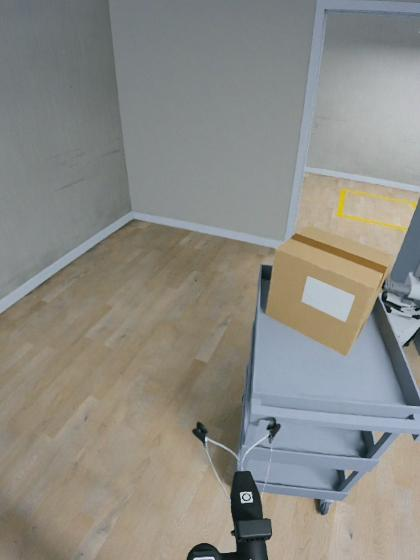

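move --blocking false --cameras '[]' --r2 '{"base":{"translate_m":-0.2}}'

wait --seconds 4 --cameras '[]'

move --blocking false --cameras '[]' --r2 '{"base":{"rotate_rad":-0.44}}'

wait --seconds 3 --cameras '["r2_head_camera","r2_head_left_camera"]'

Scene clock: 777.83 s.
move: r2 moving
r1: as last shown
r1.lidar_m: 2.73 1.11 0.81 1.20 2.69 0.25 - 0.25 0.26 0.56 1.22 1.19
r1.servo_current: wrist_yaw_rad=46(65) wrist_pitch_rad=52(52) wrist_roll_rad=46(65) gripper_m=39(46)
r1.wrist_depth_mm: 136 138 325 340 - - - / 108 138 329 340 - - - / 112 138 294 340 - - - / 134 155 325 342 - - - / 303 315 330 343 1618 - - / 306 315 195 342 188 1138 1138 / 304 310 325 143 741 778 798
r2.base_odometry: x=-0.546 y=-1.474 heading=-1.650
r2.turned_by_wheels: +0.000
r2.turned_by_imu: +0.000
r2.base_tilt: forward=-0.7 right=+0.0
r2.lidar_m: 0.51 2.38 2.21 2.29 3.00 2.96 3.03 2.67 2.52 2.61 0.62 0.52
r2.base_status: translate_m moving
r2.joint_positions: lift_m=+0.685 arm_m=+0.000 wrist_yaw_rad=-0.003 wrist_pitch_rad=+0.003 wrist_roll_rad=+0.002 gripper_m=+0.141
r2.joint_status: not commanded
r2.measured_speeds: translate_m=-0.122 strafe_m=-0.001 rotate_rad=+0.003 lift_m=+0.000 arm_m=+0.000 wrist_yaw_rad=+0.000 wrist_pitch_rad=+0.000 wrist_roll_rad=+0.000
r2.motor_effort: lift_m=+21(21) arm_m=+4(4) wheel_0=-7(9) wheel_1=-8(8) wheel_2=+13(13)
r2.servo_current: wrist_yaw_rad=39(52) wrist_pitch_rad=46(46) wrist_roll_rad=46(52) gripper_m=52(59)
r2.hand_pose: x=+0.4590 y=-0.0882 z=+0.8622 quat_wxyz=(+1.000, +0.001, +0.001, -0.001) (m; r2's base frame)
r2.wrist_depth_mm: - - - - - - - / - - - - - 621 517 / - - - - - 585 508 / - - - - - 585 512 / - - - - 276 262 254 / - - - - 198 204 298 / 1756 1756 1921 - - - -
pictures: none
No camera images: "cameras" was empty.

Scene clock: 779.40 s.
earlier move: r2 done
r1.base_odometry: x=-1.641 y=+1.751 heading=+1.174
r1.turned_by_wheels: +0.000
r1.turned_by_imu: +0.000
r1.base_tilt: forward=-1.6 right=+1.2
r1.lidar_m: 2.74 1.10 0.81 1.21 2.68 0.25 - 0.25 0.27 0.58 1.20 1.20
r1.base_status: not commanded
r1.joint_positions: lift_m=+0.127 arm_m=+0.000 wrist_yaw_rad=+3.089 wrist_pitch_rad=+0.002 wrist_roll_rad=+0.000 gripper_m=+0.056
r1.joint_status: not commanded
r1.measured_speeds: all 0
r1.motor_effort: lift_m=+20(20) arm_m=+4(5) wheel_0=+0(1) wheel_1=+0(0) wheel_2=+0(0)
r1.servo_current: wrist_yaw_rad=33(65) wrist_pitch_rad=46(52) wrist_roll_rad=39(72) gripper_m=46(52)
r1.hand_pose: x=-0.1126 y=+0.1024 z=+0.3046 quat_wxyz=(+0.026, -0.001, +0.000, +1.000) (m; r1's base frame)
r1.wrist_depth_mm: 135 138 327 340 - - - / 108 138 329 340 - - - / 112 138 293 342 - - - / 134 155 327 342 - - - / 303 315 329 342 1618 - - / 306 315 196 342 187 1160 1138 / 306 312 329 143 741 788 809
r2.base_odometry: x=-0.533 y=-1.306 heading=-1.650
r2.turned_by_wheels: +0.000
r2.turned_by_imu: +0.000
r2.base_tilt: forward=-0.7 right=+0.1
r2.lidar_m: 0.68 2.44 2.30 2.37 3.02 2.81 2.87 2.59 2.44 2.51 2.11 0.70
r2.base_status: done
r2.joint_positions: lift_m=+0.685 arm_m=+0.000 wrist_yaw_rad=-0.003 wrist_pitch_rad=+0.003 wrist_roll_rad=+0.002 gripper_m=+0.141
r2.joint_status: not commanded
r2.measured_speeds: all 0
r2.motor_effort: lift_m=+21(21) arm_m=+4(5) wheel_0=-3(9) wheel_1=-4(8) wheel_2=+2(13)
r2.servo_current: wrist_yaw_rad=52(65) wrist_pitch_rad=39(46) wrist_roll_rad=52(59) gripper_m=59(59)
r2.hand_pose: x=+0.4590 y=-0.0882 z=+0.8622 quat_wxyz=(+1.000, +0.001, +0.001, -0.001) (m; r2's base frame)
r2.wrist_depth_mm: - - - - - - - / - - - - - - - / - - - - 842 699 - / - - - - 809 699 - / - - - - 445 415 442 / - - - - 198 189 1537 / 1808 1808 1983 - - - -
wait: 1.57 of 4 s (r2 has come to rest)
pictures: none
No camera images: "cameras" was empty.

Scene clock: 779.90 s.
move: r2 moving
r1: as last shown
r1.base_tilt: forward=-1.6 right=+1.3
r1.lidar_m: 2.74 1.10 0.82 1.19 2.69 0.25 - 0.25 0.27 0.57 1.22 1.20
r1.servo_current: wrist_yaw_rad=59(59) wrist_pitch_rad=33(46) wrist_roll_rad=52(72) gripper_m=46(46)
r1.wrist_depth_mm: 136 137 327 336 - - - / 108 138 329 340 - - - / 112 138 290 340 - - - / 134 156 327 342 - - - / 304 315 329 342 1661 - - / 306 315 196 343 187 1160 1138 / 304 310 325 143 741 768 809
r2.base_odometry: x=-0.533 y=-1.306 heading=-1.899
r2.turned_by_wheels: -0.250
r2.turned_by_imu: -0.243
r2.base_tilt: forward=-0.6 right=+0.1
r2.lidar_m: 0.69 2.78 2.31 2.28 2.61 2.82 2.82 2.95 2.44 2.45 2.75 0.73
r2.base_status: rotate_rad moving
r2.joint_positions: lift_m=+0.685 arm_m=+0.000 wrist_yaw_rad=-0.003 wrist_pitch_rad=+0.003 wrist_roll_rad=+0.002 gripper_m=+0.141
r2.joint_status: not commanded
r2.measured_speeds: translate_m=-0.002 strafe_m=-0.001 rotate_rad=-0.935 lift_m=+0.000 arm_m=+0.000 wrist_yaw_rad=+0.000 wrist_pitch_rad=+0.000 wrist_roll_rad=+0.000
r2.motor_effort: lift_m=+21(21) arm_m=+4(4) wheel_0=+3(10) wheel_1=+8(10) wheel_2=+8(11)
r2.servo_current: wrist_yaw_rad=46(59) wrist_pitch_rad=46(46) wrist_roll_rad=46(52) gripper_m=52(52)
r2.hand_pose: x=+0.4590 y=-0.0882 z=+0.8622 quat_wxyz=(+1.000, +0.001, +0.001, -0.001) (m; r2's base frame)
r2.wrist_depth_mm: - - - - - - 1537 / - - - - - - 1808 / - - - 854 778 - 1808 / - - - 842 768 - 1499 / - - - 525 459 517 466 / - - 530 - 212 204 - / 1921 1808 1808 - - 1537 -
pictures: none
No camera images: "cameras" was empty.

Scene clock: 780.67 s.
earlier move: r2 done
r1.base_odometry: x=-1.641 y=+1.751 heading=+1.174
r1.turned_by_wheels: +0.000
r1.turned_by_imu: +0.000
r1.base_tilt: forward=-1.6 right=+1.2
r1.lidar_m: 2.74 1.10 0.80 1.21 2.68 0.25 - 0.25 0.26 0.56 1.22 1.19
r1.base_status: not commanded
r1.joint_positions: lift_m=+0.127 arm_m=+0.000 wrist_yaw_rad=+3.089 wrist_pitch_rad=+0.002 wrist_roll_rad=+0.000 gripper_m=+0.056
r1.joint_status: not commanded
r1.measured_speeds: all 0
r1.motor_effort: lift_m=+20(20) arm_m=+4(5) wheel_0=-1(1) wheel_1=+0(0) wheel_2=+0(0)
r1.servo_current: wrist_yaw_rad=46(65) wrist_pitch_rad=46(59) wrist_roll_rad=46(72) gripper_m=39(46)
r1.hand_pose: x=-0.1126 y=+0.1024 z=+0.3046 quat_wxyz=(+0.026, -0.001, +0.000, +1.000) (m; r1's base frame)
r1.wrist_depth_mm: 136 138 325 340 - - - / 108 138 327 340 - - - / 112 138 291 340 - - - / 134 155 327 342 - - - / 303 315 329 340 1661 - - / 304 315 195 343 187 1182 1138 / 306 310 325 143 732 768 820
r2.base_odometry: x=-0.533 y=-1.306 heading=-2.089
r2.turned_by_wheels: -0.190
r2.turned_by_imu: -0.185
r2.base_tilt: forward=-0.7 right=+0.0
r2.lidar_m: 0.66 3.13 2.38 2.31 2.35 2.94 2.82 2.96 2.53 2.44 2.58 0.81
r2.base_status: done
r2.joint_positions: lift_m=+0.685 arm_m=+0.000 wrist_yaw_rad=-0.003 wrist_pitch_rad=+0.003 wrist_roll_rad=+0.002 gripper_m=+0.141
r2.joint_status: not commanded
r2.measured_speeds: all 0
r2.motor_effort: lift_m=+21(21) arm_m=+4(5) wheel_0=+2(10) wheel_1=+1(10) wheel_2=+4(11)
r2.servo_current: wrist_yaw_rad=59(59) wrist_pitch_rad=46(46) wrist_roll_rad=52(59) gripper_m=52(52)
r2.hand_pose: x=+0.4590 y=-0.0882 z=+0.8622 quat_wxyz=(+1.000, +0.001, +0.001, -0.001) (m; r2's base frame)
r2.wrist_depth_mm: - - - - - - - / - - - - - - - / - - 842 831 - - - / - - 842 798 - - - / - 459 480 559 574 - - / - 521 216 1160 198 1808 - / 1921 1661 - - - 1756 1808
wait: 0.77 of 3 s (r2 has come to rest)
pictures: r2_head_camera, r2_head_left_camera
Images, in order (width x height): r2_head_camera 420x560, r2_head_left_camera 420x672.

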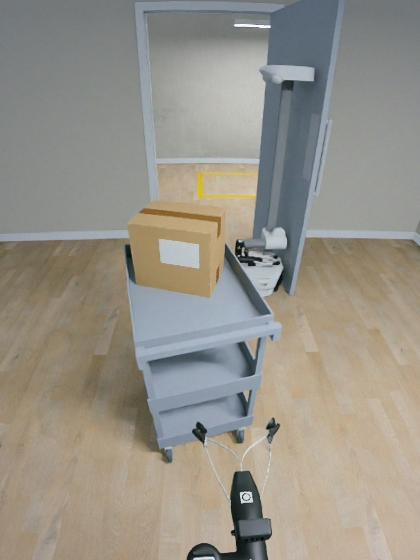

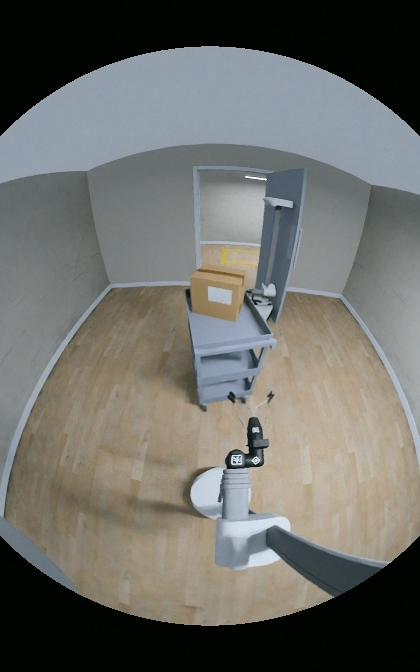

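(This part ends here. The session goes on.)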